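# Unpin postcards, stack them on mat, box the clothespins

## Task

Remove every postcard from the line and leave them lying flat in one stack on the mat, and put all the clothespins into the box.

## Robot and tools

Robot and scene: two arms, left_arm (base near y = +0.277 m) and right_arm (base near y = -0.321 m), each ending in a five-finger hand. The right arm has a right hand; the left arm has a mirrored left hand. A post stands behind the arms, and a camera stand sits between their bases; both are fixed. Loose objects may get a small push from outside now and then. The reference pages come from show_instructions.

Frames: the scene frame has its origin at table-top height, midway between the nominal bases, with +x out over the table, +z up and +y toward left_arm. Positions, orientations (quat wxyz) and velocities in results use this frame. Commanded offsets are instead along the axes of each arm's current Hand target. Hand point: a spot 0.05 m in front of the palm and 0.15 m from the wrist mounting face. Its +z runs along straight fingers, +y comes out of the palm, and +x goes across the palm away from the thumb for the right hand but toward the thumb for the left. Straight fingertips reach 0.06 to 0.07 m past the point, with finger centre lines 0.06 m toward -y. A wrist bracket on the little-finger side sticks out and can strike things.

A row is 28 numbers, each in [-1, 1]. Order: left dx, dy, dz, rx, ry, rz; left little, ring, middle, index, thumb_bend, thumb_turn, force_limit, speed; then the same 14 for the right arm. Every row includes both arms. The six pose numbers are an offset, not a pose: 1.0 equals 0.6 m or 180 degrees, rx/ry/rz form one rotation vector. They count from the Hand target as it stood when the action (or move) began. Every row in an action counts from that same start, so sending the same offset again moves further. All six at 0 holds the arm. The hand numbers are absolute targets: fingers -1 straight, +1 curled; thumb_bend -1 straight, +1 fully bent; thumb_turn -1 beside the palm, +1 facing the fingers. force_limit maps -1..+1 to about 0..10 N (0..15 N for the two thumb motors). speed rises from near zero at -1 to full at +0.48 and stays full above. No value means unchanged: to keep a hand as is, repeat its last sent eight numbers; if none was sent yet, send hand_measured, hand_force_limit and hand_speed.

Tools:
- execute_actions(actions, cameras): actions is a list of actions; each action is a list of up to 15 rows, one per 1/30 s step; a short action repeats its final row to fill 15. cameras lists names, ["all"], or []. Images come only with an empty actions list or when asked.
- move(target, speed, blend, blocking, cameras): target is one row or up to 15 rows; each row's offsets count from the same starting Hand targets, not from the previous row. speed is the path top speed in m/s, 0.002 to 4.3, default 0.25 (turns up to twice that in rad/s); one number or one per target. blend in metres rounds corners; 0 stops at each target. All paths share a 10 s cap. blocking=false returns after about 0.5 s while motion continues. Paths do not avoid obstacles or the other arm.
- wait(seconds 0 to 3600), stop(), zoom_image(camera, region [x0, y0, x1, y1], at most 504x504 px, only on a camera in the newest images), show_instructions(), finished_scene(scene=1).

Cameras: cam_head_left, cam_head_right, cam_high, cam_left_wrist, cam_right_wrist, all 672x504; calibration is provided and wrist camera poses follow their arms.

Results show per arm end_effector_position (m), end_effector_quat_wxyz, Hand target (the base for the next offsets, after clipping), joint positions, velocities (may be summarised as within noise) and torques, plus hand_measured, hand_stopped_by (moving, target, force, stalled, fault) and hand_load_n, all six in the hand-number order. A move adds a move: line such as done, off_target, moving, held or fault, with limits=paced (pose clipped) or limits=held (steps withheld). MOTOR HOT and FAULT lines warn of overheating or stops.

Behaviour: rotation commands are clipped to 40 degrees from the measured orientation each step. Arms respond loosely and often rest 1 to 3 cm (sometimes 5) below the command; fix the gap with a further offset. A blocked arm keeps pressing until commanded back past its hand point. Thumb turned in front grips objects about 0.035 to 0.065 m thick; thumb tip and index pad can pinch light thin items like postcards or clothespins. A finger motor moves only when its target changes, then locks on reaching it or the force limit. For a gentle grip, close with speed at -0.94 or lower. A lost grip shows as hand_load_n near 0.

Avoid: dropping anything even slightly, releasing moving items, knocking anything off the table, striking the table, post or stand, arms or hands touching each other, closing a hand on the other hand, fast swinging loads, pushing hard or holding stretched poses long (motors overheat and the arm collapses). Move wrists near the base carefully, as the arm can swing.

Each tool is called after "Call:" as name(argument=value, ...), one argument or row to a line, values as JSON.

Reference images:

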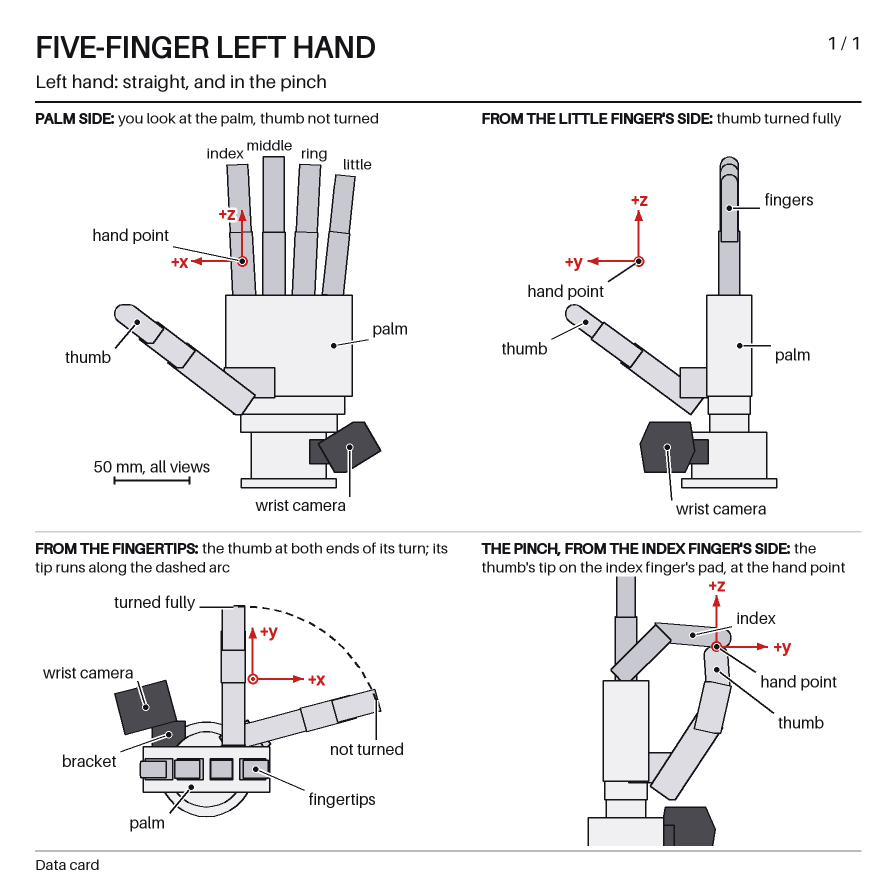

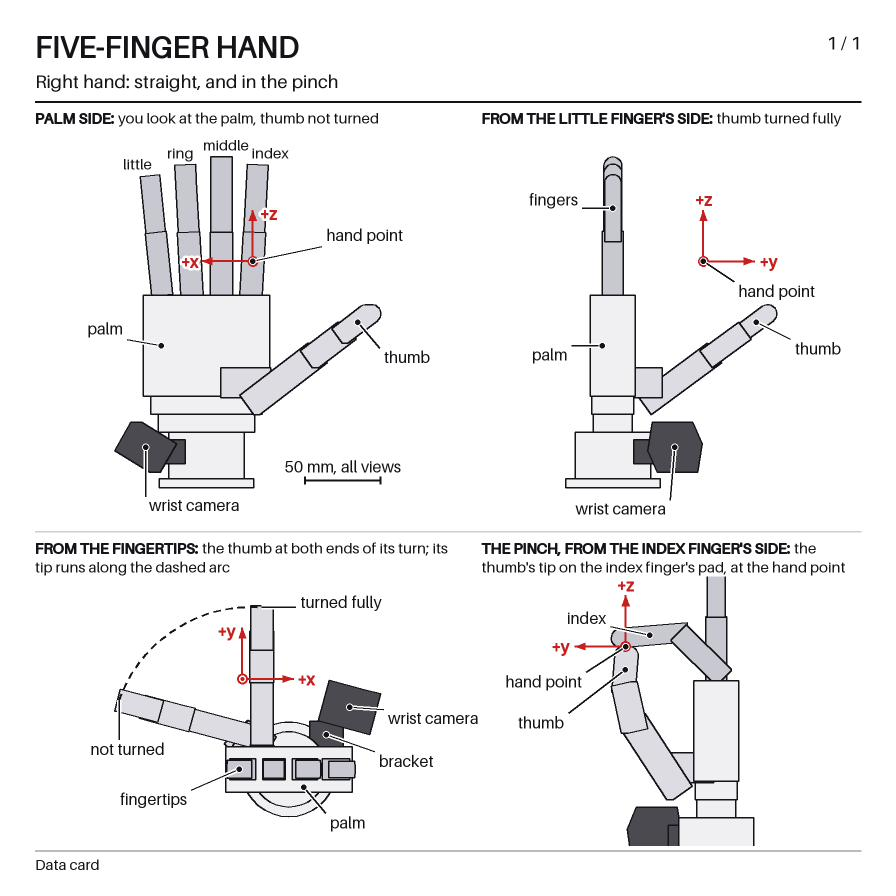

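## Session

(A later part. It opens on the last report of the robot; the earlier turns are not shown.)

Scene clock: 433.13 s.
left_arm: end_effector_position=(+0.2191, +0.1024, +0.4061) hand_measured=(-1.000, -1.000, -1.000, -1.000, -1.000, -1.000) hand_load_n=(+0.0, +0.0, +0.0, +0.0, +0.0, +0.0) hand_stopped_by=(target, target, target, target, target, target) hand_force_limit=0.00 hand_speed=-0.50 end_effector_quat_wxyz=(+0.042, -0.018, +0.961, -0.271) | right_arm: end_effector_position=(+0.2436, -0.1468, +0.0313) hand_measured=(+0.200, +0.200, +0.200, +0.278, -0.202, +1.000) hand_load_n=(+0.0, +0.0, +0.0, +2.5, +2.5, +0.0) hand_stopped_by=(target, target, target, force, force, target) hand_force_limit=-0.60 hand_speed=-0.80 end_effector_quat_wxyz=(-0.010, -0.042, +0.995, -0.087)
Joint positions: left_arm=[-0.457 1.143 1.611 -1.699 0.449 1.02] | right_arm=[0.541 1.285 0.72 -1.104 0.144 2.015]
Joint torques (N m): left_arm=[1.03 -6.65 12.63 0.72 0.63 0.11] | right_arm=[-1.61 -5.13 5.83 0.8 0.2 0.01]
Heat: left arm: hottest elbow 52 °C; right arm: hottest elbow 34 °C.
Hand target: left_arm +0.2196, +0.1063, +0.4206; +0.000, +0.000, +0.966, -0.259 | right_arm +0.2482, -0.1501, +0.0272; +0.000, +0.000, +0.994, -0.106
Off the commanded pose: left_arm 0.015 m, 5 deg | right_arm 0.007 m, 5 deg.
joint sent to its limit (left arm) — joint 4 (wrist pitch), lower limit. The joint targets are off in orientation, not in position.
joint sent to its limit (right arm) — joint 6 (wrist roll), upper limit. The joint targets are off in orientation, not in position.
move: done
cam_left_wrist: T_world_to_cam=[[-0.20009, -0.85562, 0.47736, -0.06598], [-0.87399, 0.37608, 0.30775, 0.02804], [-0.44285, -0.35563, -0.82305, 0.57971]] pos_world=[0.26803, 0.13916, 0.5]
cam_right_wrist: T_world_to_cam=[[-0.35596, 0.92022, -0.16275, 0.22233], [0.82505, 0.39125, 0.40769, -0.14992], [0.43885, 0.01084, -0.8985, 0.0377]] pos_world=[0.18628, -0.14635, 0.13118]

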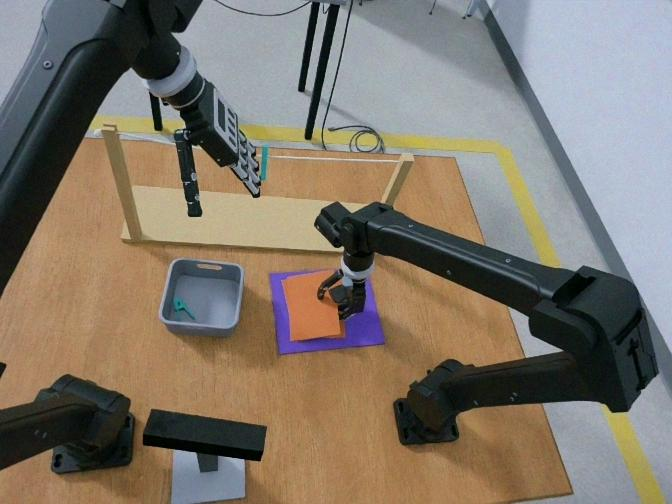

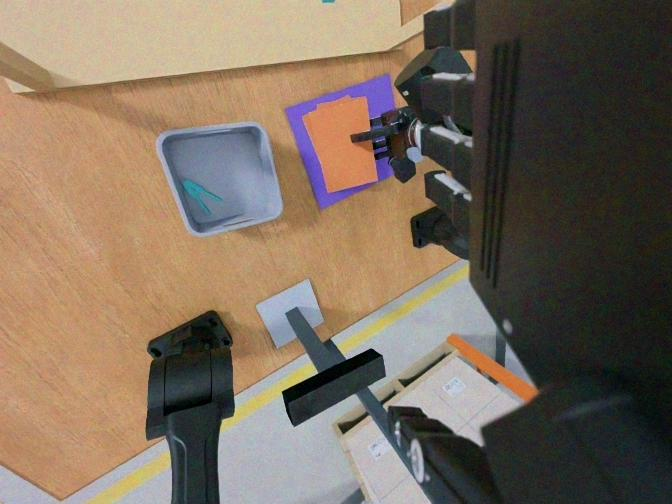

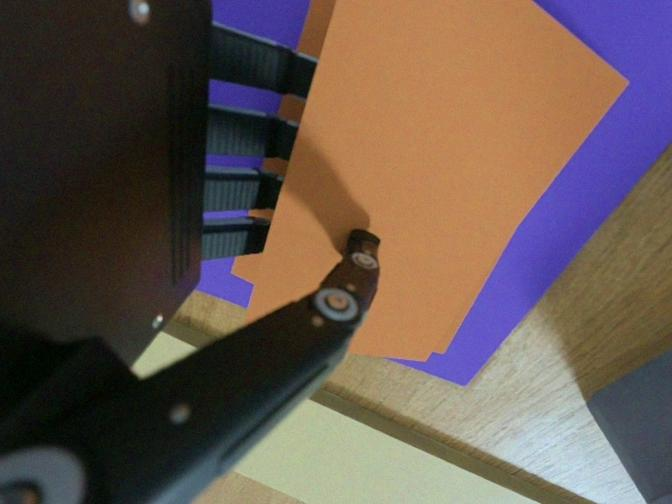

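Call:
move(
  target=[
    [-0.0007,-0.0055,0.2449,0,0,0,-1,-1,-1,-1,-1,-1,0,-0.5,0,0,0,0,0,0,0.2,0.2,0.2,0.35,0.1,1,-0.6,-0.8],
    [0.041,0.1044,0.5952,0,0,0,-1,-1,-1,-1,-1,-1,0,-0.5,0,0,0,0,0,0,0.2,0.2,0.2,0.35,0.1,1,-0.6,-0.8],
  ],
  speed=[0.2,0.1],
  blend=[0.03,0],
  cameras=["cam_head_left","cam_head_right","cam_left_wrist","cam_right_wrist"],
)

Scene clock: 437.60 s.
left_arm: end_effector_position=(+0.1969, -0.0114, +0.0825) hand_measured=(-1.000, -1.000, -1.000, -1.000, -1.000, -1.000) hand_load_n=(+0.0, +0.0, +0.0, +0.0, +0.0, +0.0) hand_stopped_by=(target, target, target, target, target, target) hand_force_limit=0.00 hand_speed=-0.50 end_effector_quat_wxyz=(-0.001, -0.002, +0.967, -0.254) | right_arm: end_effector_position=(+0.2436, -0.1468, +0.0313) hand_measured=(+0.200, +0.200, +0.200, +0.278, -0.202, +1.000) hand_load_n=(+0.0, +0.0, +0.0, +2.0, +3.0, +0.0) hand_stopped_by=(target, target, target, force, force, target) hand_force_limit=-0.60 hand_speed=-0.80 end_effector_quat_wxyz=(-0.010, -0.042, +0.995, -0.087)
Joint positions: left_arm=[-0.778 1.297 0.858 -0.763 0.366 0.743] | right_arm=[0.541 1.285 0.72 -1.104 0.144 2.015]
Joint torques (N m): left_arm=[-1.38 -6.89 9.63 2.04 0.29 -0.05] | right_arm=[-1.67 -5.19 5.82 0.8 0.2 0.01]
Heat: left arm: hottest elbow 51 °C; right arm: hottest elbow 34 °C.
Hand target: left_arm +0.1953, -0.0181, +0.0799; +0.000, -0.001, +0.966, -0.259 | right_arm +0.2482, -0.1501, +0.0272; +0.000, +0.000, +0.994, -0.106
Off the commanded pose: left_arm 0.007 m, 1 deg | right_arm 0.007 m, 5 deg.
joint sent to its limit (right arm) — joint 6 (wrist roll), upper limit. The joint targets are off in orientation, not in position.
move: done
cam_left_wrist: T_world_to_cam=[[-0.21196, -0.86137, 0.46165, -0.00977], [-0.82755, 0.40947, 0.38406, 0.13614], [-0.51985, -0.30063, -0.79961, 0.27699]] pos_world=[0.25458, 0.01911, 0.1737]
cam_right_wrist: T_world_to_cam=[[-0.35596, 0.92022, -0.16275, 0.22233], [0.82505, 0.39125, 0.40769, -0.14992], [0.43885, 0.01084, -0.8985, 0.0377]] pos_world=[0.18628, -0.14635, 0.13118]

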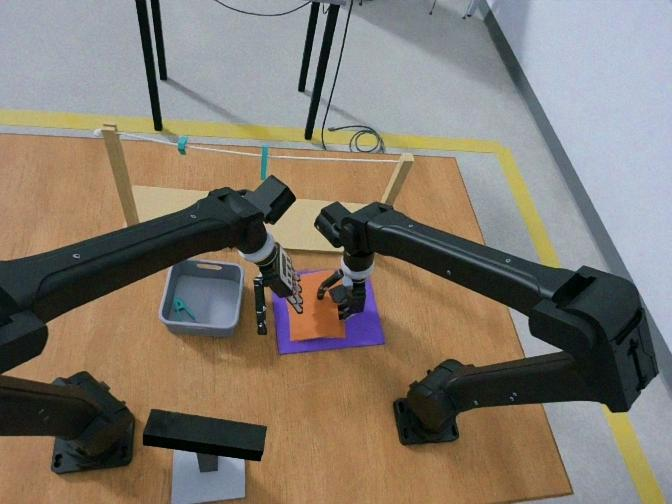

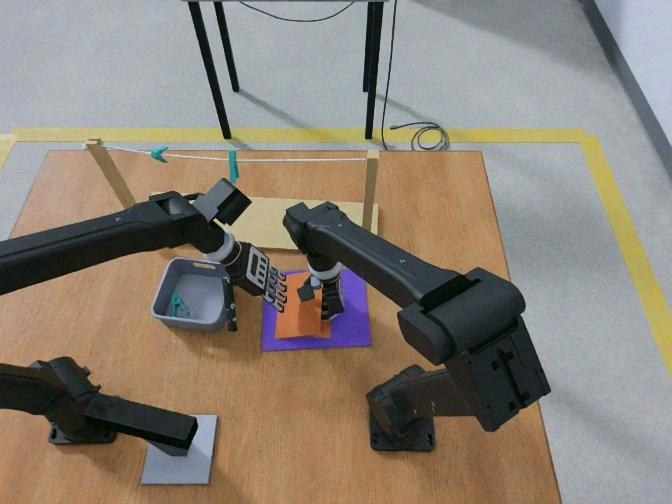

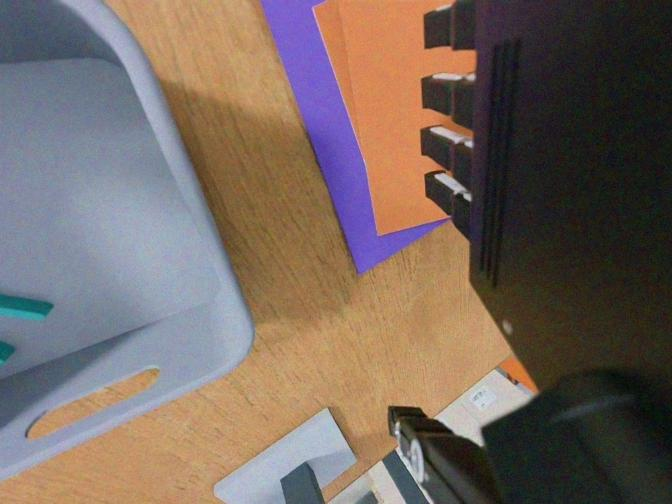

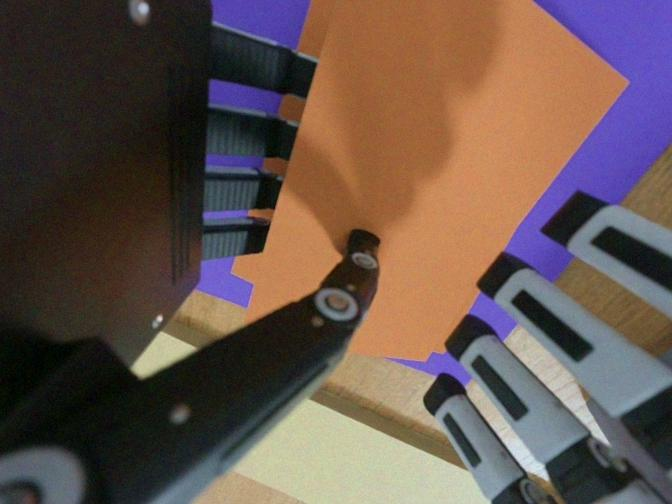

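Call:
move(
  target=[
    [0,0.0398,0.0775,0,0,0,-1,-1,-1,-1,-1,-1,0,-0.5,0,0,0,0,0,0,0.2,0.2,0.2,0.35,0.1,1,-0.6,-0.8],
  ],
  speed=0.06,
  cameras=["cam_head_right","cam_right_wrist"],
)

Scene clock: 439.30 s.
left_arm: end_effector_position=(+0.2000, -0.0201, +0.0446) hand_measured=(-1.000, -1.000, -1.000, -1.000, -1.000, -1.000) hand_load_n=(+0.0, +0.0, +0.0, +0.0, +0.0, +0.0) hand_stopped_by=(target, target, target, target, target, target) hand_force_limit=0.00 hand_speed=-0.50 end_effector_quat_wxyz=(+0.006, +0.002, +0.963, -0.269) | right_arm: end_effector_position=(+0.2456, -0.1524, +0.0286) hand_measured=(+0.200, +0.200, +0.200, +0.278, -0.202, +1.000) hand_load_n=(+0.0, +0.0, +0.0, +3.0, +1.5, +0.0) hand_stopped_by=(target, target, target, force, force, target) hand_force_limit=-0.60 hand_speed=-0.80 end_effector_quat_wxyz=(-0.009, -0.032, +0.995, -0.096)
Joint positions: left_arm=[-0.783 1.355 0.793 -0.605 0.378 0.736] | right_arm=[0.536 1.29 0.716 -1.102 0.161 2.032]
Joint torques (N m): left_arm=[-1.38 -5.42 8.03 2.13 0.13 -0.09] | right_arm=[-1.32 -5.42 6.05 0.79 -0.08 -0.05]
Heat: left arm: hottest elbow 50 °C; right arm: hottest elbow 34 °C.
Hand target: left_arm +0.1953, -0.0208, +0.0278; +0.000, +0.000, +0.966, -0.259 | right_arm +0.2481, -0.1502, +0.0271; +0.000, +0.000, +0.994, -0.106
Off the commanded pose: left_arm 0.018 m, 1 deg | right_arm 0.004 m, 4 deg.
joint sent to its limit (right arm) — joint 6 (wrist roll), upper limit. The joint targets are off in orientation, not in position.
move: off_target (left_arm)
cam_right_wrist: T_world_to_cam=[[-0.33661, 0.92401, -0.18138, 0.22415], [0.83035, 0.38211, 0.40559, -0.15089], [0.44407, -0.01409, -0.89588, 0.02937]] pos_world=[0.1877, -0.14905, 0.12816]

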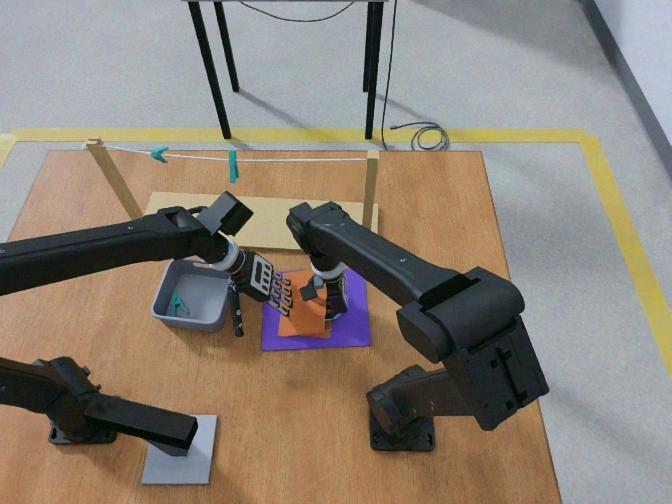

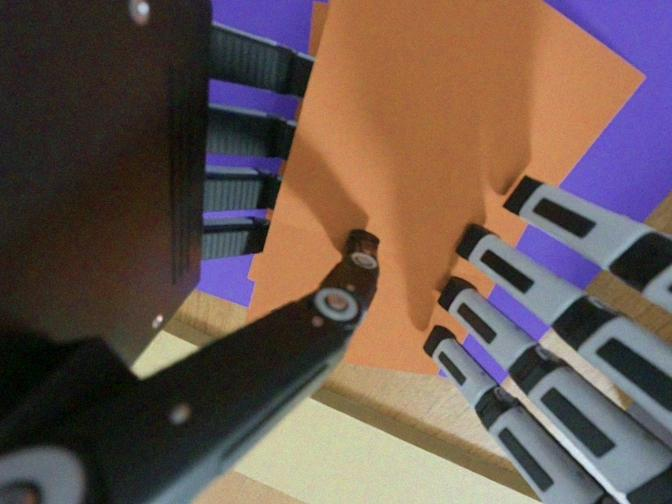

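Call:
move(
  target=[
    [0,0,0,0,0,0,-1,-1,-1,-1,-1,-1,0,-0.5,0,0,0,0,0,0,0.2,0.2,0.2,0.35,-0.4,1,-0.6,-0.8],
  ],
  speed=0.06,
  cameras=["cam_right_wrist"],
)

Call:
move(
  target=[
    [0,0,0,0,0,0,-1,-1,-1,-1,-1,-1,0,-0.5,0,-0.098,0.0345,0,0,0,0.2,0.2,0.2,0.35,-0.4,1,-0.6,-0.8],
  ],
  speed=0.1,
  cameras=["cam_head_right","cam_right_wrist"],
)

Scene clock: 442.00 s.
left_arm: end_effector_position=(+0.2000, -0.0201, +0.0446) hand_measured=(-1.000, -1.000, -1.000, -1.000, -1.000, -1.000) hand_load_n=(+0.0, +0.0, +0.0, +0.0, -0.5, +0.0) hand_stopped_by=(target, target, target, target, target, target) hand_force_limit=0.00 hand_speed=-0.50 end_effector_quat_wxyz=(+0.006, +0.002, +0.963, -0.269) | right_arm: end_effector_position=(+0.2456, -0.1524, +0.0286) hand_measured=(+0.200, +0.200, +0.200, +0.278, -0.400, +1.000) hand_load_n=(+0.0, +0.0, +0.0, +2.5, +0.0, +0.0) hand_stopped_by=(target, target, target, force, target, target) hand_force_limit=-0.60 hand_speed=-0.80 end_effector_quat_wxyz=(-0.009, -0.032, +0.995, -0.096)
Joint positions: left_arm=[-0.783 1.355 0.793 -0.605 0.378 0.736] | right_arm=[0.536 1.29 0.716 -1.102 0.161 2.032]
Joint torques (N m): left_arm=[-0.73 -5.13 7.95 1.99 0.09 -0.05] | right_arm=[-1.38 -5.42 6.05 0.8 -0.08 -0.05]
Heat: left arm: hottest elbow 49 °C; right arm: hottest elbow 34 °C.
Hand target: left_arm +0.1953, -0.0208, +0.0278; +0.000, +0.000, +0.966, -0.259 | right_arm +0.2480, -0.1502, +0.0271; +0.000, +0.000, +0.994, -0.106
Off the commanded pose: left_arm 0.018 m, 1 deg | right_arm 0.004 m, 4 deg.
joint sent to its limit (right arm) — joint 6 (wrist roll), upper limit. The joint targets are off in orientation, not in position.
move: done
cam_right_wrist: T_world_to_cam=[[-0.33661, 0.92401, -0.18138, 0.22415], [0.83035, 0.38211, 0.40559, -0.15089], [0.44407, -0.01409, -0.89588, 0.02937]] pos_world=[0.1877, -0.14905, 0.12816]

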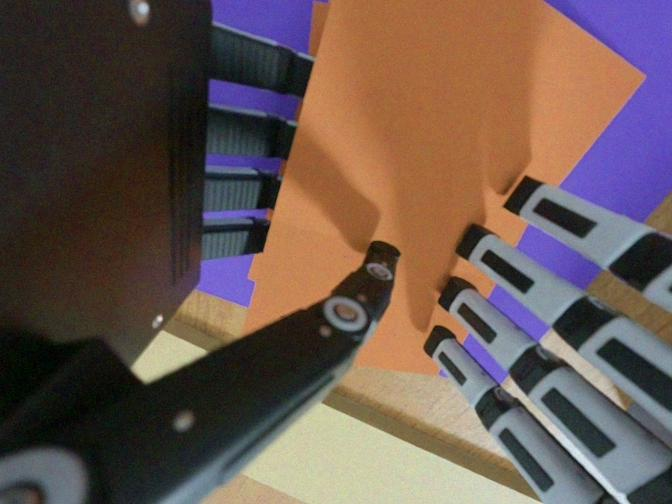

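Scene clock: 443.63 s.
left_arm: end_effector_position=(+0.2015, -0.0203, +0.0392) hand_measured=(-1.000, -1.000, -1.000, -1.000, -1.000, -1.000) hand_load_n=(+0.0, +0.0, +0.0, +0.0, +0.0, -0.5) hand_stopped_by=(target, target, target, target, target, target) hand_force_limit=0.00 hand_speed=-0.50 end_effector_quat_wxyz=(+0.007, -0.003, +0.964, -0.265) | right_arm: end_effector_position=(+0.2458, -0.2111, +0.0183) hand_measured=(+0.200, +0.200, +0.200, +0.278, -0.400, +1.000) hand_load_n=(+0.0, +0.0, +0.0, +0.5, +0.0, +0.0) hand_stopped_by=(target, target, target, force, target, target) hand_force_limit=-0.60 hand_speed=-0.80 end_effector_quat_wxyz=(-0.009, +0.009, +0.994, -0.106)
Joint positions: left_arm=[-0.784 1.369 0.791 -0.591 0.367 0.727] | right_arm=[0.373 1.235 0.638 -1.067 0.192 1.951]
Joint torques (N m): left_arm=[-0.97 -6.89 8.29 1.58 0.21 -0.02] | right_arm=[-1.44 -5.66 5.75 0.81 0.12 -0.32]
Heat: left arm: hottest elbow 49 °C; right arm: hottest elbow 34 °C.
Hand target: left_arm +0.1952, -0.0207, +0.0276; +0.000, +0.000, +0.966, -0.259 | right_arm +0.2481, -0.2120, +0.0193; +0.000, +0.000, +0.994, -0.106
Off the commanded pose: left_arm 0.013 m, 1 deg | right_arm 0.003 m, 1 deg.
move: done
cam_right_wrist: T_world_to_cam=[[-0.25989, 0.94394, -0.20357, 0.2623], [0.85561, 0.32283, 0.40461, -0.14315], [0.44764, -0.06903, -0.89155, 0.00665]] pos_world=[0.18768, -0.20092, 0.11724]

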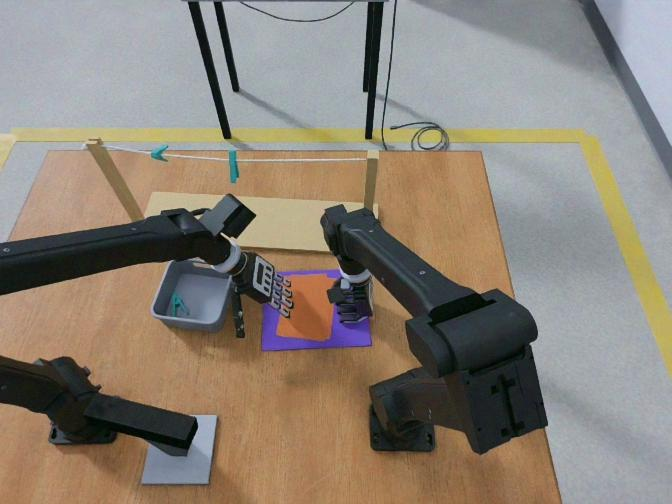

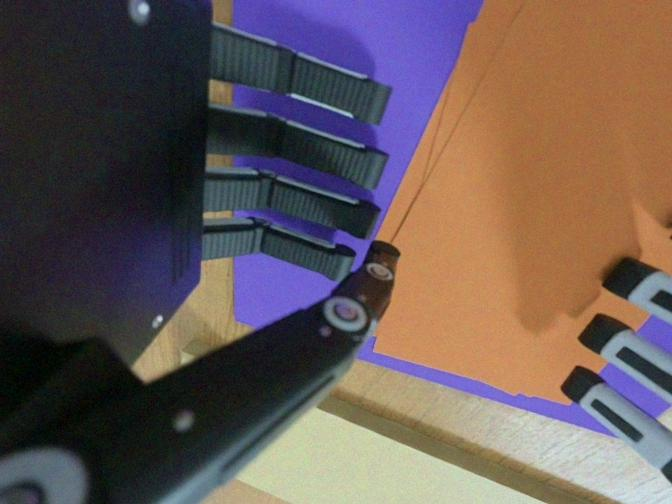

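Call:
move(
  target=[
    [0,-0.0711,-0.1899,0,0,0,-1,-1,-1,-1,-1,-1,0,-0.5,0,0,0,0,0,0,0.2,0.2,0.2,0.35,-0.4,1,-0.6,-0.8],
  ],
  speed=0.12,
)

Call:
move(
  target=[
    [0,0,0,0,0,0,-1,-1,-1,-1,-1,-1,0,-0.5,0,-0.1002,-0.2232,0,0,0,-1,-1,-1,-1,-0.4,1,-0.6,-0.8],
  ],
  speed=0.15,
  cameras=["all"],
)

Scene clock: 445.53 s.
left_arm: end_effector_position=(+0.1803, +0.0074, +0.1278) hand_measured=(-1.000, -1.000, -1.000, -1.000, -1.000, -1.000) hand_load_n=(+0.0, +0.0, +0.0, +0.0, +0.0, +0.0) hand_stopped_by=(target, target, target, target, target, target) hand_force_limit=0.00 hand_speed=-0.50 end_effector_quat_wxyz=(-0.015, -0.005, +0.970, -0.242) | right_arm: end_effector_position=(+0.2458, -0.2111, +0.0183) hand_measured=(+0.200, +0.200, +0.200, +0.278, -0.400, +1.000) hand_load_n=(+0.0, +0.0, +0.0, +0.5, +0.0, +0.0) hand_stopped_by=(target, target, target, force, target, target) hand_force_limit=-0.60 hand_speed=-0.80 end_effector_quat_wxyz=(-0.009, +0.009, +0.994, -0.106)
Joint positions: left_arm=[-0.77 1.208 0.913 -0.949 0.371 0.75] | right_arm=[0.373 1.235 0.638 -1.067 0.192 1.951]
Joint torques (N m): left_arm=[1.61 -7.53 14.52 0.62 0.58 0.11] | right_arm=[-1.44 -5.6 5.75 0.81 0.12 -0.32]
Heat: left arm: hottest elbow 49 °C; right arm: hottest elbow 33 °C.
Hand target: left_arm +0.1952, -0.0007, +0.1477; +0.000, +0.000, +0.966, -0.259 | right_arm +0.2481, -0.2120, +0.0193; +0.000, +0.000, +0.994, -0.106
Off the commanded pose: left_arm 0.026 m, 3 deg | right_arm 0.003 m, 1 deg.
move: off_target (left_arm)

Scene clock: 448.40 s.
left_arm: end_effector_position=(+0.1804, +0.0075, +0.1278) hand_measured=(-1.000, -1.000, -1.000, -1.000, -1.000, -1.000) hand_load_n=(+0.0, +0.0, -0.5, +0.0, +0.0, +0.0) hand_stopped_by=(target, target, target, target, target, target) hand_force_limit=0.00 hand_speed=-0.50 end_effector_quat_wxyz=(-0.015, -0.006, +0.970, -0.242) | right_arm: end_effector_position=(+0.2353, -0.2430, +0.1449) hand_measured=(-1.000, -1.000, -1.000, -1.000, -0.400, +1.000) hand_load_n=(+0.0, +0.0, +0.0, +0.0, +0.0, +0.0) hand_stopped_by=(target, target, target, target, target, target) hand_force_limit=-0.60 hand_speed=-0.80 end_effector_quat_wxyz=(-0.019, +0.006, +0.994, -0.107)
Joint positions: left_arm=[-0.77 1.208 0.913 -0.949 0.371 0.75] | right_arm=[0.265 1.032 0.854 -1.484 0.198 1.837]
Joint torques (N m): left_arm=[1.9 -7.88 14.67 0.57 0.54 0.1] | right_arm=[-1.67 -3.78 10.54 0.03 0.21 -0.31]
Heat: left arm: hottest elbow 48 °C; right arm: hottest elbow 34 °C.
Hand target: left_arm +0.1953, -0.0006, +0.1477; +0.000, -0.001, +0.966, -0.259 | right_arm +0.2480, -0.2427, +0.1628; +0.000, +0.000, +0.994, -0.106
Off the commanded pose: left_arm 0.026 m, 3 deg | right_arm 0.022 m, 2 deg.
move: off_target (right_arm)
cam_left_wrist: T_world_to_cam=[[-0.19824, -0.87298, 0.44566, -0.01823], [-0.81552, 0.39913, 0.41908, 0.09079], [-0.54372, -0.28037, -0.79105, 0.31334]] pos_world=[0.24079, 0.0357, 0.21795]
cam_right_wrist: T_world_to_cam=[[-0.26728, 0.94261, -0.20012, 0.31646], [0.86251, 0.32663, 0.38651, -0.17313], [0.4297, -0.0693, -0.90031, 0.1274]] pos_world=[0.17916, -0.23292, 0.24495]

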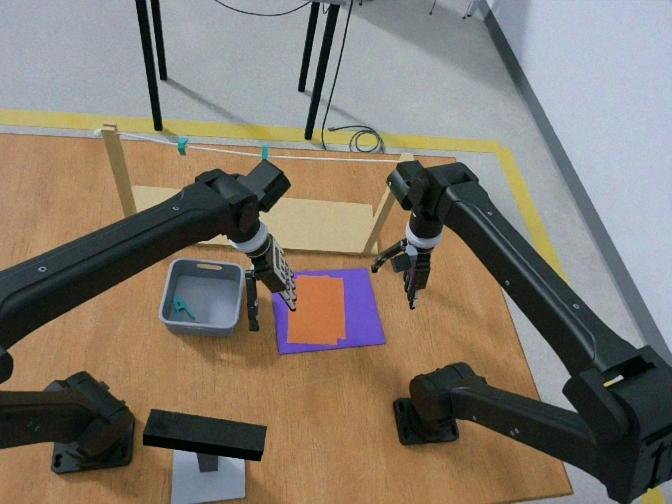

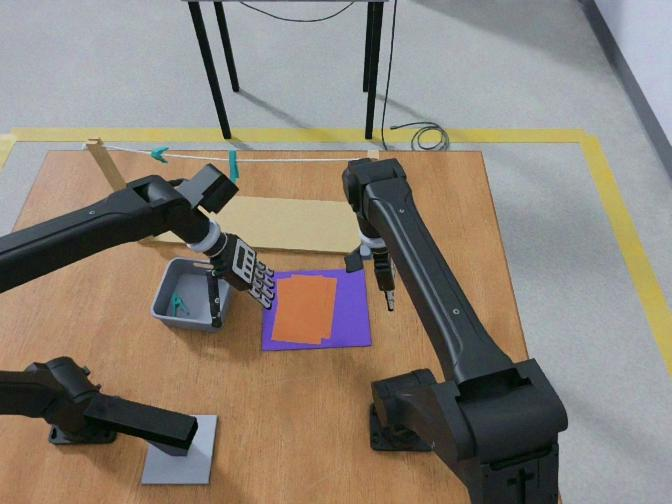

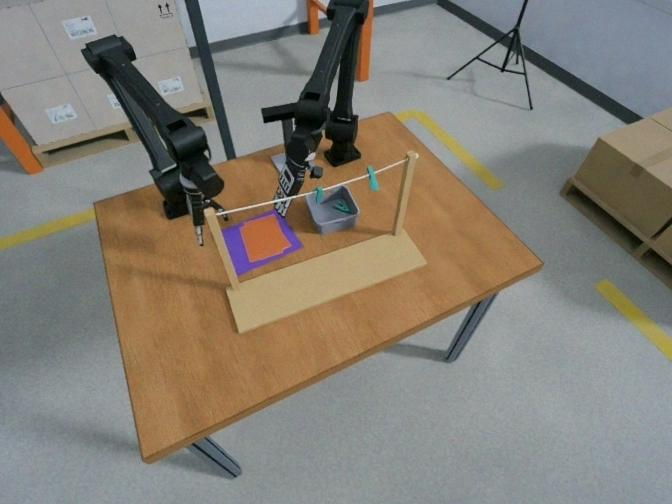

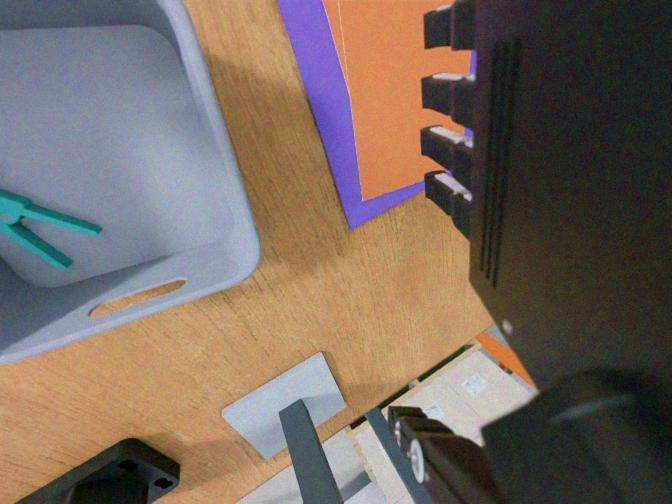

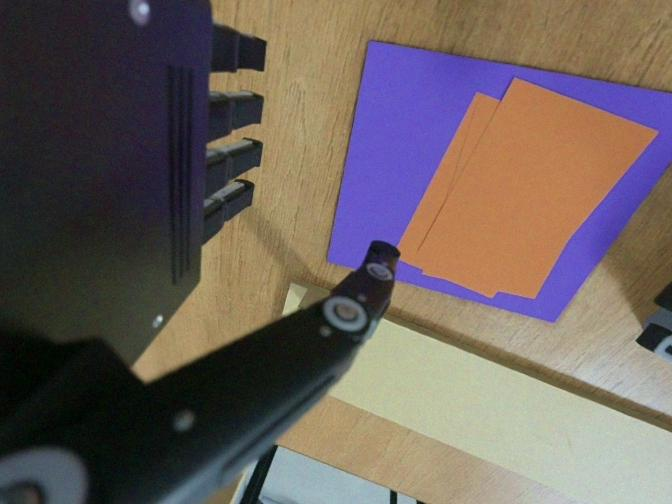

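Call:
zoom_image(
  camera="cam_head_right",
  region=[80, 120, 280, 220],
)

Call:
zoom_image(
  camera="cam_high",
  region=[280, 130, 430, 240],
)

Call:
zoom_image(
  camera="cam_head_left",
  region=[100, 110, 300, 210],
)

Scaled by 2.520 from the camera's image (finer frame: 960x720).

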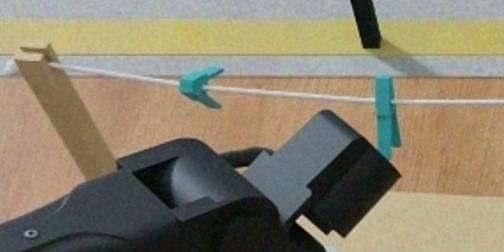

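Scaled by 3.360 from the camera's image (finer frame: 960x720).

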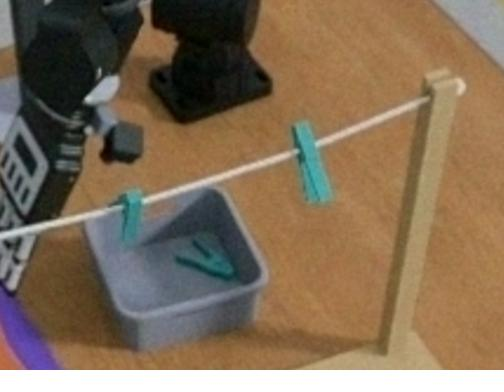

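Scaled by 2.520 from the camera's image (finer frame: 960x720).

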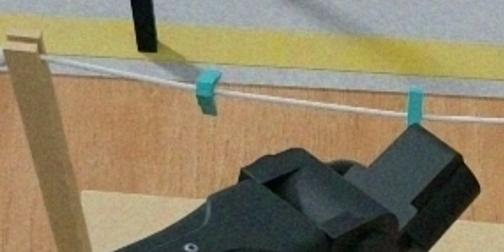

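Call:
move(
  target=[
    [0,-0.0945,-0.3303,0,0,0,-1,-1,-1,-1,-1,-1,0,-0.5,0,0,0,0,0,0,-1,-1,-1,-1,-0.4,1,-0.6,-0.8],
    [0.0755,0.2069,-0.6435,0,0,0,-1,-1,-1,-1,-1,-1,0,-0.5,0,0,0,0,0,0,-1,-1,-1,-1,-0.4,1,-0.6,-0.8],
  ],
  speed=0.2,
  blend=[0.05,0],
)

Call:
move(
  target=[
    [0,0,0,0,0,0,-1,-1,-1,-1,-1,-1,0,-0.5,0.0133,0.1696,-0.1846,-0.0523,-0.498,0.0523,-1,-1,-1,-1,0.1,0.7,-0.6,-0.8],
  ],
  speed=0.25,
)

Scene clock: 453.20 s.
left_arm: end_effector_position=(+0.1505, +0.2970, +0.4153) hand_measured=(-1.000, -1.000, -1.000, -1.000, -1.000, -1.000) hand_load_n=(+0.0, +0.0, -0.5, +0.0, +0.0, +0.0) hand_stopped_by=(target, target, target, target, target, target) hand_force_limit=0.00 hand_speed=-0.50 end_effector_quat_wxyz=(+0.277, -0.068, +0.949, -0.134) | right_arm: end_effector_position=(+0.2353, -0.2430, +0.1449) hand_measured=(-1.000, -1.000, -1.000, -1.000, -0.400, +1.000) hand_load_n=(+0.0, +0.0, +0.0, +0.0, +0.0, +0.0) hand_stopped_by=(target, target, target, target, target, target) hand_force_limit=-0.60 hand_speed=-0.80 end_effector_quat_wxyz=(-0.019, +0.006, +0.994, -0.107)
Joint positions: left_arm=[0.083 0.691 1.388 -1.699 0.277 1.453] | right_arm=[0.265 1.032 0.854 -1.484 0.198 1.837]
Joint torques (N m): left_arm=[1.32 1.03 10.29 1.07 0.2 0.12] | right_arm=[-1.61 -3.78 10.54 0.05 0.21 -0.32]
Heat: left arm: hottest elbow 48 °C; right arm: hottest elbow 34 °C.
Hand target: left_arm +0.1495, +0.2999, +0.4199; +0.000, +0.000, +0.966, -0.259 | right_arm +0.2480, -0.2427, +0.1628; +0.000, +0.000, +0.994, -0.106
Off the commanded pose: left_arm 0.006 m, 36 deg | right_arm 0.022 m, 2 deg.
joint sent to its limit (left arm) — joint 4 (wrist pitch), lower limit. The joint targets are off in orientation, not in position.
move: off_target (left_arm)

Scene clock: 457.70 s.
left_arm: end_effector_position=(+0.1505, +0.2970, +0.4154) hand_measured=(-1.000, -1.000, -1.000, -1.000, -1.000, -1.000) hand_load_n=(+0.0, +0.0, +0.0, +0.0, +0.0, +0.0) hand_stopped_by=(target, target, target, target, target, target) hand_force_limit=0.00 hand_speed=-0.50 end_effector_quat_wxyz=(+0.277, -0.067, +0.949, -0.134) | right_arm: end_effector_position=(+0.2386, -0.1171, +0.2498) hand_measured=(-1.000, -1.000, -1.000, -1.000, +0.100, +0.700) hand_load_n=(+0.0, +0.0, +0.0, +0.0, +0.0, +0.0) hand_stopped_by=(target, target, target, target, target, target) hand_force_limit=-0.60 hand_speed=-0.80 end_effector_quat_wxyz=(+0.704, -0.003, +0.710, +0.003)
Joint positions: left_arm=[0.083 0.691 1.388 -1.699 0.277 1.454] | right_arm=[1.078 0.628 0.122 0.49 1.049 1.584]
Joint torques (N m): left_arm=[1.26 0.56 10.37 0.98 0.14 0.12] | right_arm=[-1.73 1.38 7.3 2.51 -0.26 -0.29]
Heat: left arm: hottest elbow 47 °C; right arm: hottest elbow 34 °C.
Hand target: left_arm +0.1495, +0.2999, +0.4199; +0.000, +0.000, +0.966, -0.259 | right_arm +0.2400, -0.1199, +0.2498; +0.707, -0.001, +0.707, -0.001
Off the commanded pose: left_arm 0.005 m, 36 deg | right_arm 0.003 m, 1 deg.
joint sent to its limit (left arm) — joint 4 (wrist pitch), lower limit. The joint targets are off in orientation, not in position.
move: done

Call:
move(
  target=[
    [0,0,0,0,0,0,-1,-1,-1,-1,-1,-1,0,-0.5,-0.0587,0.1233,0.0867,-0.2,0,0,-1,-1,-1,-1,0.1,0.7,-0.6,-0.8],
  ],
  speed=0.15,
  cameras=["all"],
)

Scene clock: 460.73 s.
left_arm: end_effector_position=(+0.1505, +0.2970, +0.4154) hand_measured=(-1.000, -1.000, -1.000, -1.000, -1.000, -1.000) hand_load_n=(+0.0, -0.5, +0.0, +0.0, +0.0, +0.0) hand_stopped_by=(target, target, target, target, target, target) hand_force_limit=0.00 hand_speed=-0.50 end_effector_quat_wxyz=(+0.277, -0.067, +0.949, -0.134) | right_arm: end_effector_position=(+0.2817, -0.0509, +0.2527) hand_measured=(-1.000, -1.000, -1.000, -1.000, +0.100, +0.700) hand_load_n=(+0.0, +0.0, +0.0, +0.0, +0.0, +0.0) hand_stopped_by=(target, target, target, target, target, target) hand_force_limit=-0.60 hand_speed=-0.80 end_effector_quat_wxyz=(+0.646, -0.219, +0.699, +0.215)
Joint positions: left_arm=[0.083 0.691 1.388 -1.699 0.277 1.454] | right_arm=[0.529 0.906 0.263 0.57 -0.116 1.58]
Joint torques (N m): left_arm=[2.2 1.61 10.36 0.95 0.2 0.13] | right_arm=[-1.61 -1.61 11 2.95 -0.27 -0.26]
Heat: left arm: hottest elbow 47 °C; right arm: hottest elbow 34 °C.
Hand target: left_arm +0.1495, +0.2999, +0.4199; +0.000, +0.000, +0.966, -0.259 | right_arm +0.2920, -0.0458, +0.2848; +0.672, -0.219, +0.673, +0.217
Off the commanded pose: left_arm 0.005 m, 36 deg | right_arm 0.034 m, 4 deg.
joint sent to its limit (left arm) — joint 4 (wrist pitch), lower limit. The joint targets are off in orientation, not in position.
move: off_target (right_arm)
cam_left_wrist: T_world_to_cam=[[-0.1169, -0.98053, 0.15777, 0.2397], [-0.99299, 0.1126, -0.03595, 0.13109], [0.01749, -0.16087, -0.98682, 0.5671]] pos_world=[0.14827, 0.3115, 0.52652]
cam_right_wrist: T_world_to_cam=[[-0.57642, 0.77529, -0.2582, 0.26256], [-0.47258, -0.05851, 0.87934, -0.0856], [0.66663, 0.62889, 0.40011, -0.14197]] pos_world=[0.20553, -0.11928, 0.19986]

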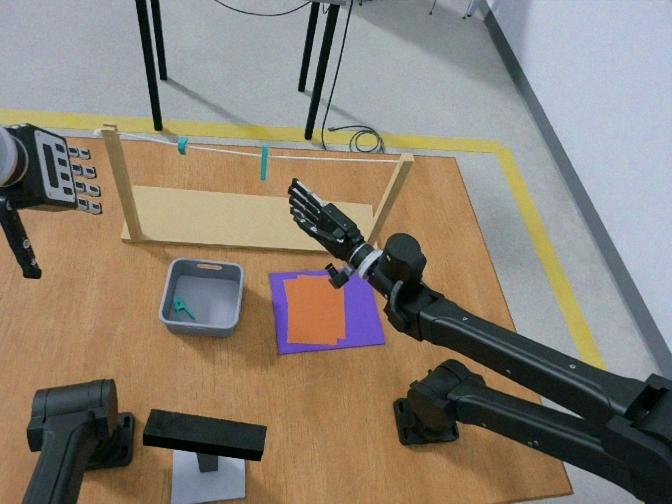

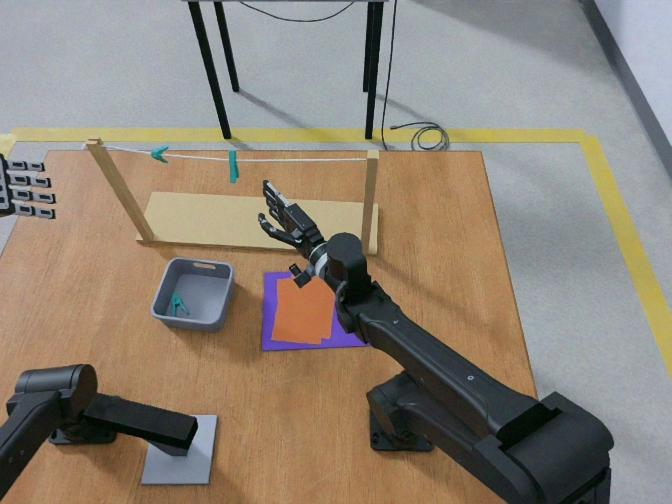

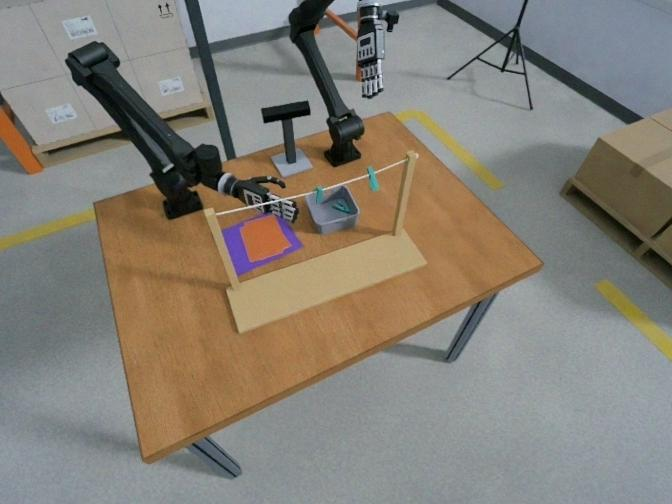

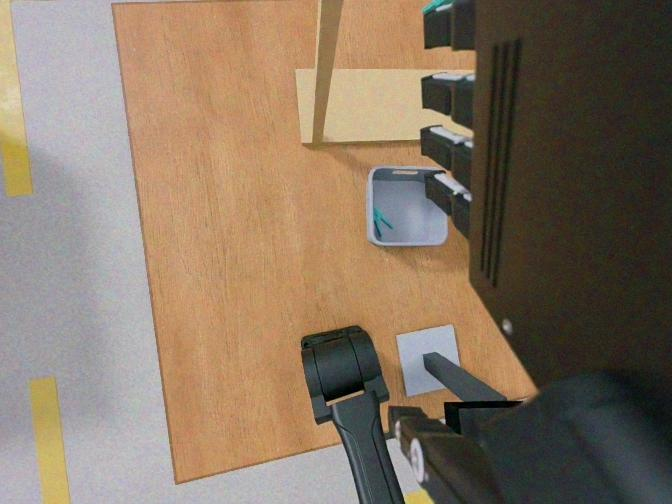

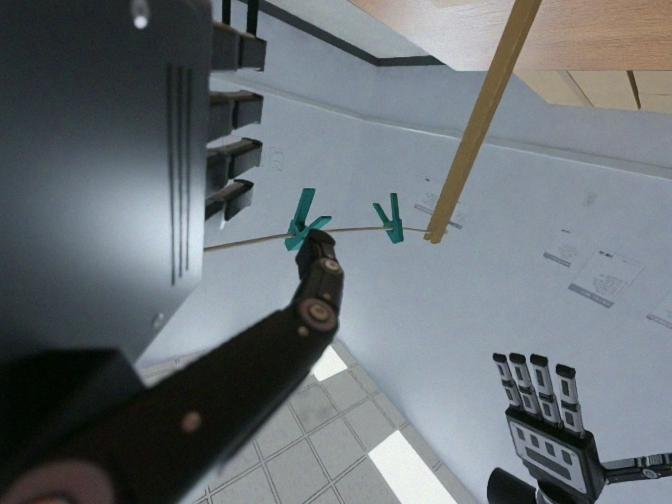

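Call:
move(
  target=[
    [0,0,0,0,0,0,-1,-1,-1,-1,-1,-1,0,-0.5,-0.0217,0,0.0823,0,0,0,-1,-1,-1,-1,0.1,0.7,-0.6,-0.8],
  ],
  speed=0.08,
  cameras=["cam_head_right","cam_right_wrist"],
)

Scene clock: 462.43 s.
left_arm: end_effector_position=(+0.1505, +0.2970, +0.4154) hand_measured=(-1.000, -1.000, -1.000, -1.000, -1.000, -1.000) hand_load_n=(+0.0, +0.0, -0.5, +0.0, +0.0, +0.0) hand_stopped_by=(target, target, target, target, target, target) hand_force_limit=0.00 hand_speed=-0.50 end_effector_quat_wxyz=(+0.277, -0.067, +0.949, -0.134) | right_arm: end_effector_position=(+0.3245, -0.0264, +0.2670) hand_measured=(-1.000, -1.000, -1.000, -1.000, +0.100, +0.700) hand_load_n=(+0.0, +0.0, +0.0, +0.0, +0.0, +0.0) hand_stopped_by=(target, target, target, target, target, target) hand_force_limit=-0.60 hand_speed=-0.80 end_effector_quat_wxyz=(+0.647, -0.217, +0.699, +0.213)
Joint positions: left_arm=[0.083 0.691 1.388 -1.699 0.277 1.454] | right_arm=[0.536 1.067 0.39 0.605 -0.103 1.58]
Joint torques (N m): left_arm=[1.14 0.85 10.22 1.03 0.18 0.13] | right_arm=[-0.5 -3.49 10.76 2.95 0.1 -0.25]
Heat: left arm: hottest elbow 47 °C; right arm: hottest elbow 35 °C.
Hand target: left_arm +0.1495, +0.2999, +0.4199; +0.000, +0.000, +0.966, -0.259 | right_arm +0.3320, -0.0168, +0.2978; +0.672, -0.219, +0.673, +0.217
Off the commanded pose: left_arm 0.005 m, 36 deg | right_arm 0.033 m, 4 deg.
joint sent to its limit (left arm) — joint 4 (wrist pitch), lower limit. The joint targets are off in orientation, not in position.
move: off_target (right_arm)
cam_right_wrist: T_world_to_cam=[[-0.57069, 0.77916, -0.25928, 0.27038], [-0.47414, -0.05486, 0.87874, -0.07571], [0.67046, 0.62442, 0.40074, -0.19321]] pos_world=[0.24794, -0.09418, 0.21406]

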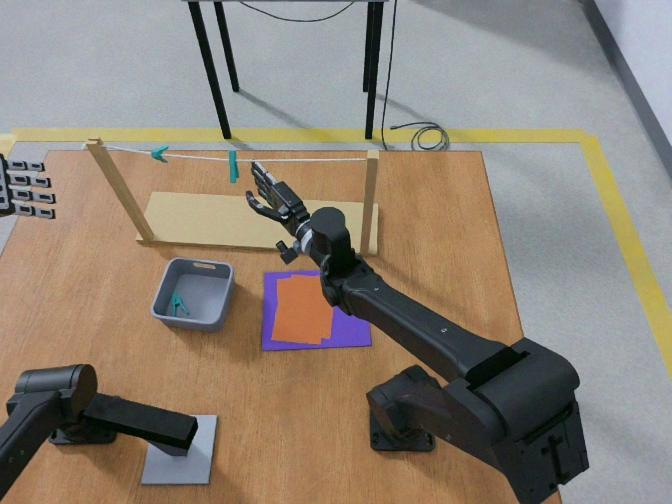

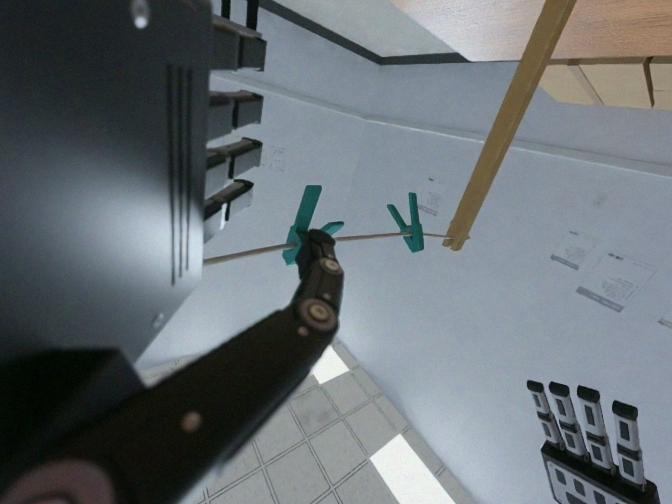

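Call:
move(
  target=[
    [0,0,0,0,0,0,-1,-1,-1,-1,-1,-1,0,-0.5,-0.0133,0,0.05,0,0,0,-1,-1,-1,-1,0.1,0.7,-0.6,-0.8],
  ],
  speed=0.06,
  cameras=["cam_head_left","cam_head_right","cam_right_wrist"],
)

Scene clock: 464.40 s.
left_arm: end_effector_position=(+0.1505, +0.2970, +0.4154) hand_measured=(-1.000, -1.000, -1.000, -1.000, -1.000, -1.000) hand_load_n=(+0.0, +0.0, +0.0, +0.0, +0.0, +0.0) hand_stopped_by=(target, target, target, target, target, target) hand_force_limit=0.00 hand_speed=-0.50 end_effector_quat_wxyz=(+0.277, -0.067, +0.949, -0.134) | right_arm: end_effector_position=(+0.3470, -0.0078, +0.2753) hand_measured=(-1.000, -1.000, -1.000, -1.000, +0.100, +0.700) hand_load_n=(+0.0, +0.0, +0.0, +0.0, +0.0, +0.0) hand_stopped_by=(target, target, target, target, target, target) hand_force_limit=-0.60 hand_speed=-0.80 end_effector_quat_wxyz=(+0.646, -0.221, +0.698, +0.216)
Joint positions: left_arm=[0.083 0.691 1.388 -1.699 0.277 1.454] | right_arm=[0.546 1.149 0.469 0.608 -0.103 1.58]
Joint torques (N m): left_arm=[1.32 1.85 10.19 1.09 0.16 0.14] | right_arm=[-0.56 -4.54 10.76 2.95 0.1 -0.25]
Heat: left arm: hottest elbow 46 °C; right arm: hottest elbow 35 °C.
Hand target: left_arm +0.1495, +0.2999, +0.4199; +0.000, +0.000, +0.966, -0.259 | right_arm +0.3562, +0.0009, +0.3057; +0.672, -0.219, +0.673, +0.217
Off the commanded pose: left_arm 0.005 m, 36 deg | right_arm 0.033 m, 4 deg.
joint sent to its limit (left arm) — joint 4 (wrist pitch), lower limit. The joint targets are off in orientation, not in position.
move: off_target (right_arm)
cam_right_wrist: T_world_to_cam=[[-0.57853, 0.77336, -0.25927, 0.27372], [-0.47407, -0.06015, 0.87843, -0.07135], [0.66375, 0.63111, 0.40142, -0.22102]] pos_world=[0.27123, -0.07648, 0.22236]

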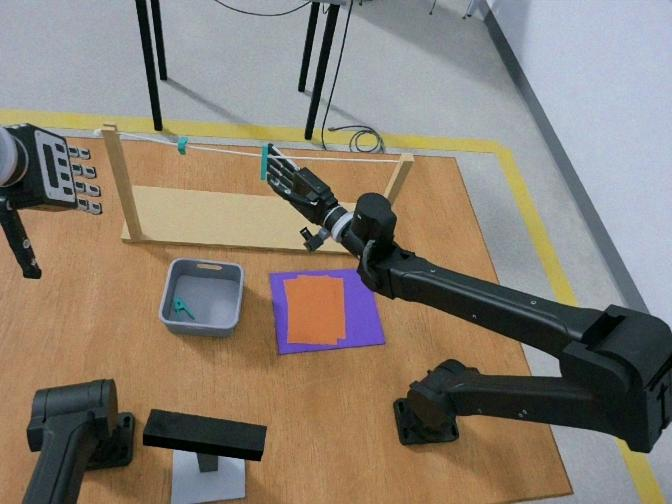

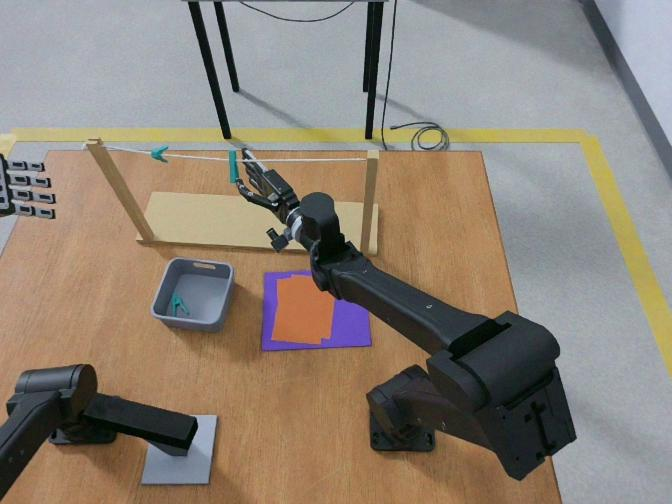

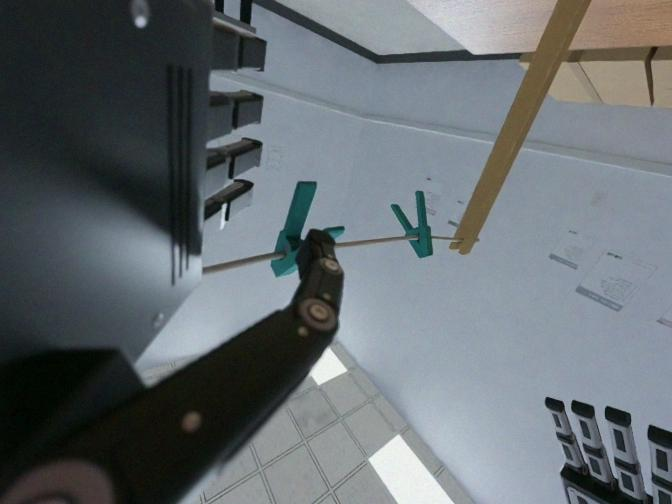

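Call:
zoom_image(
  camera="cam_right_wrist",
  region=[190, 140, 390, 300],
)

Call:
zoom_image(
  camera="cam_head_right",
  region=[190, 130, 310, 220],
)

Scaled by 2.520 from the camera's image (finer frame: 960x720).

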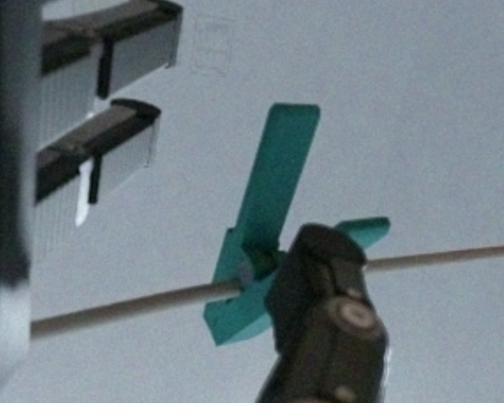

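Scaled by 4.200 from the camera's image (finer frame: 960x720).

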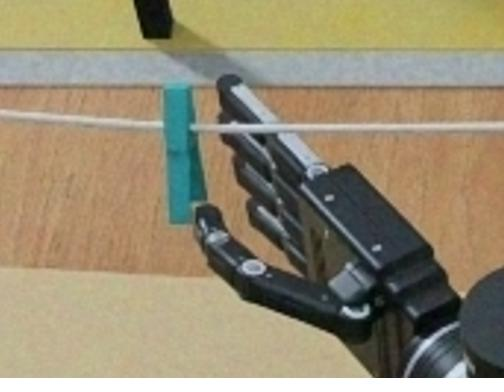

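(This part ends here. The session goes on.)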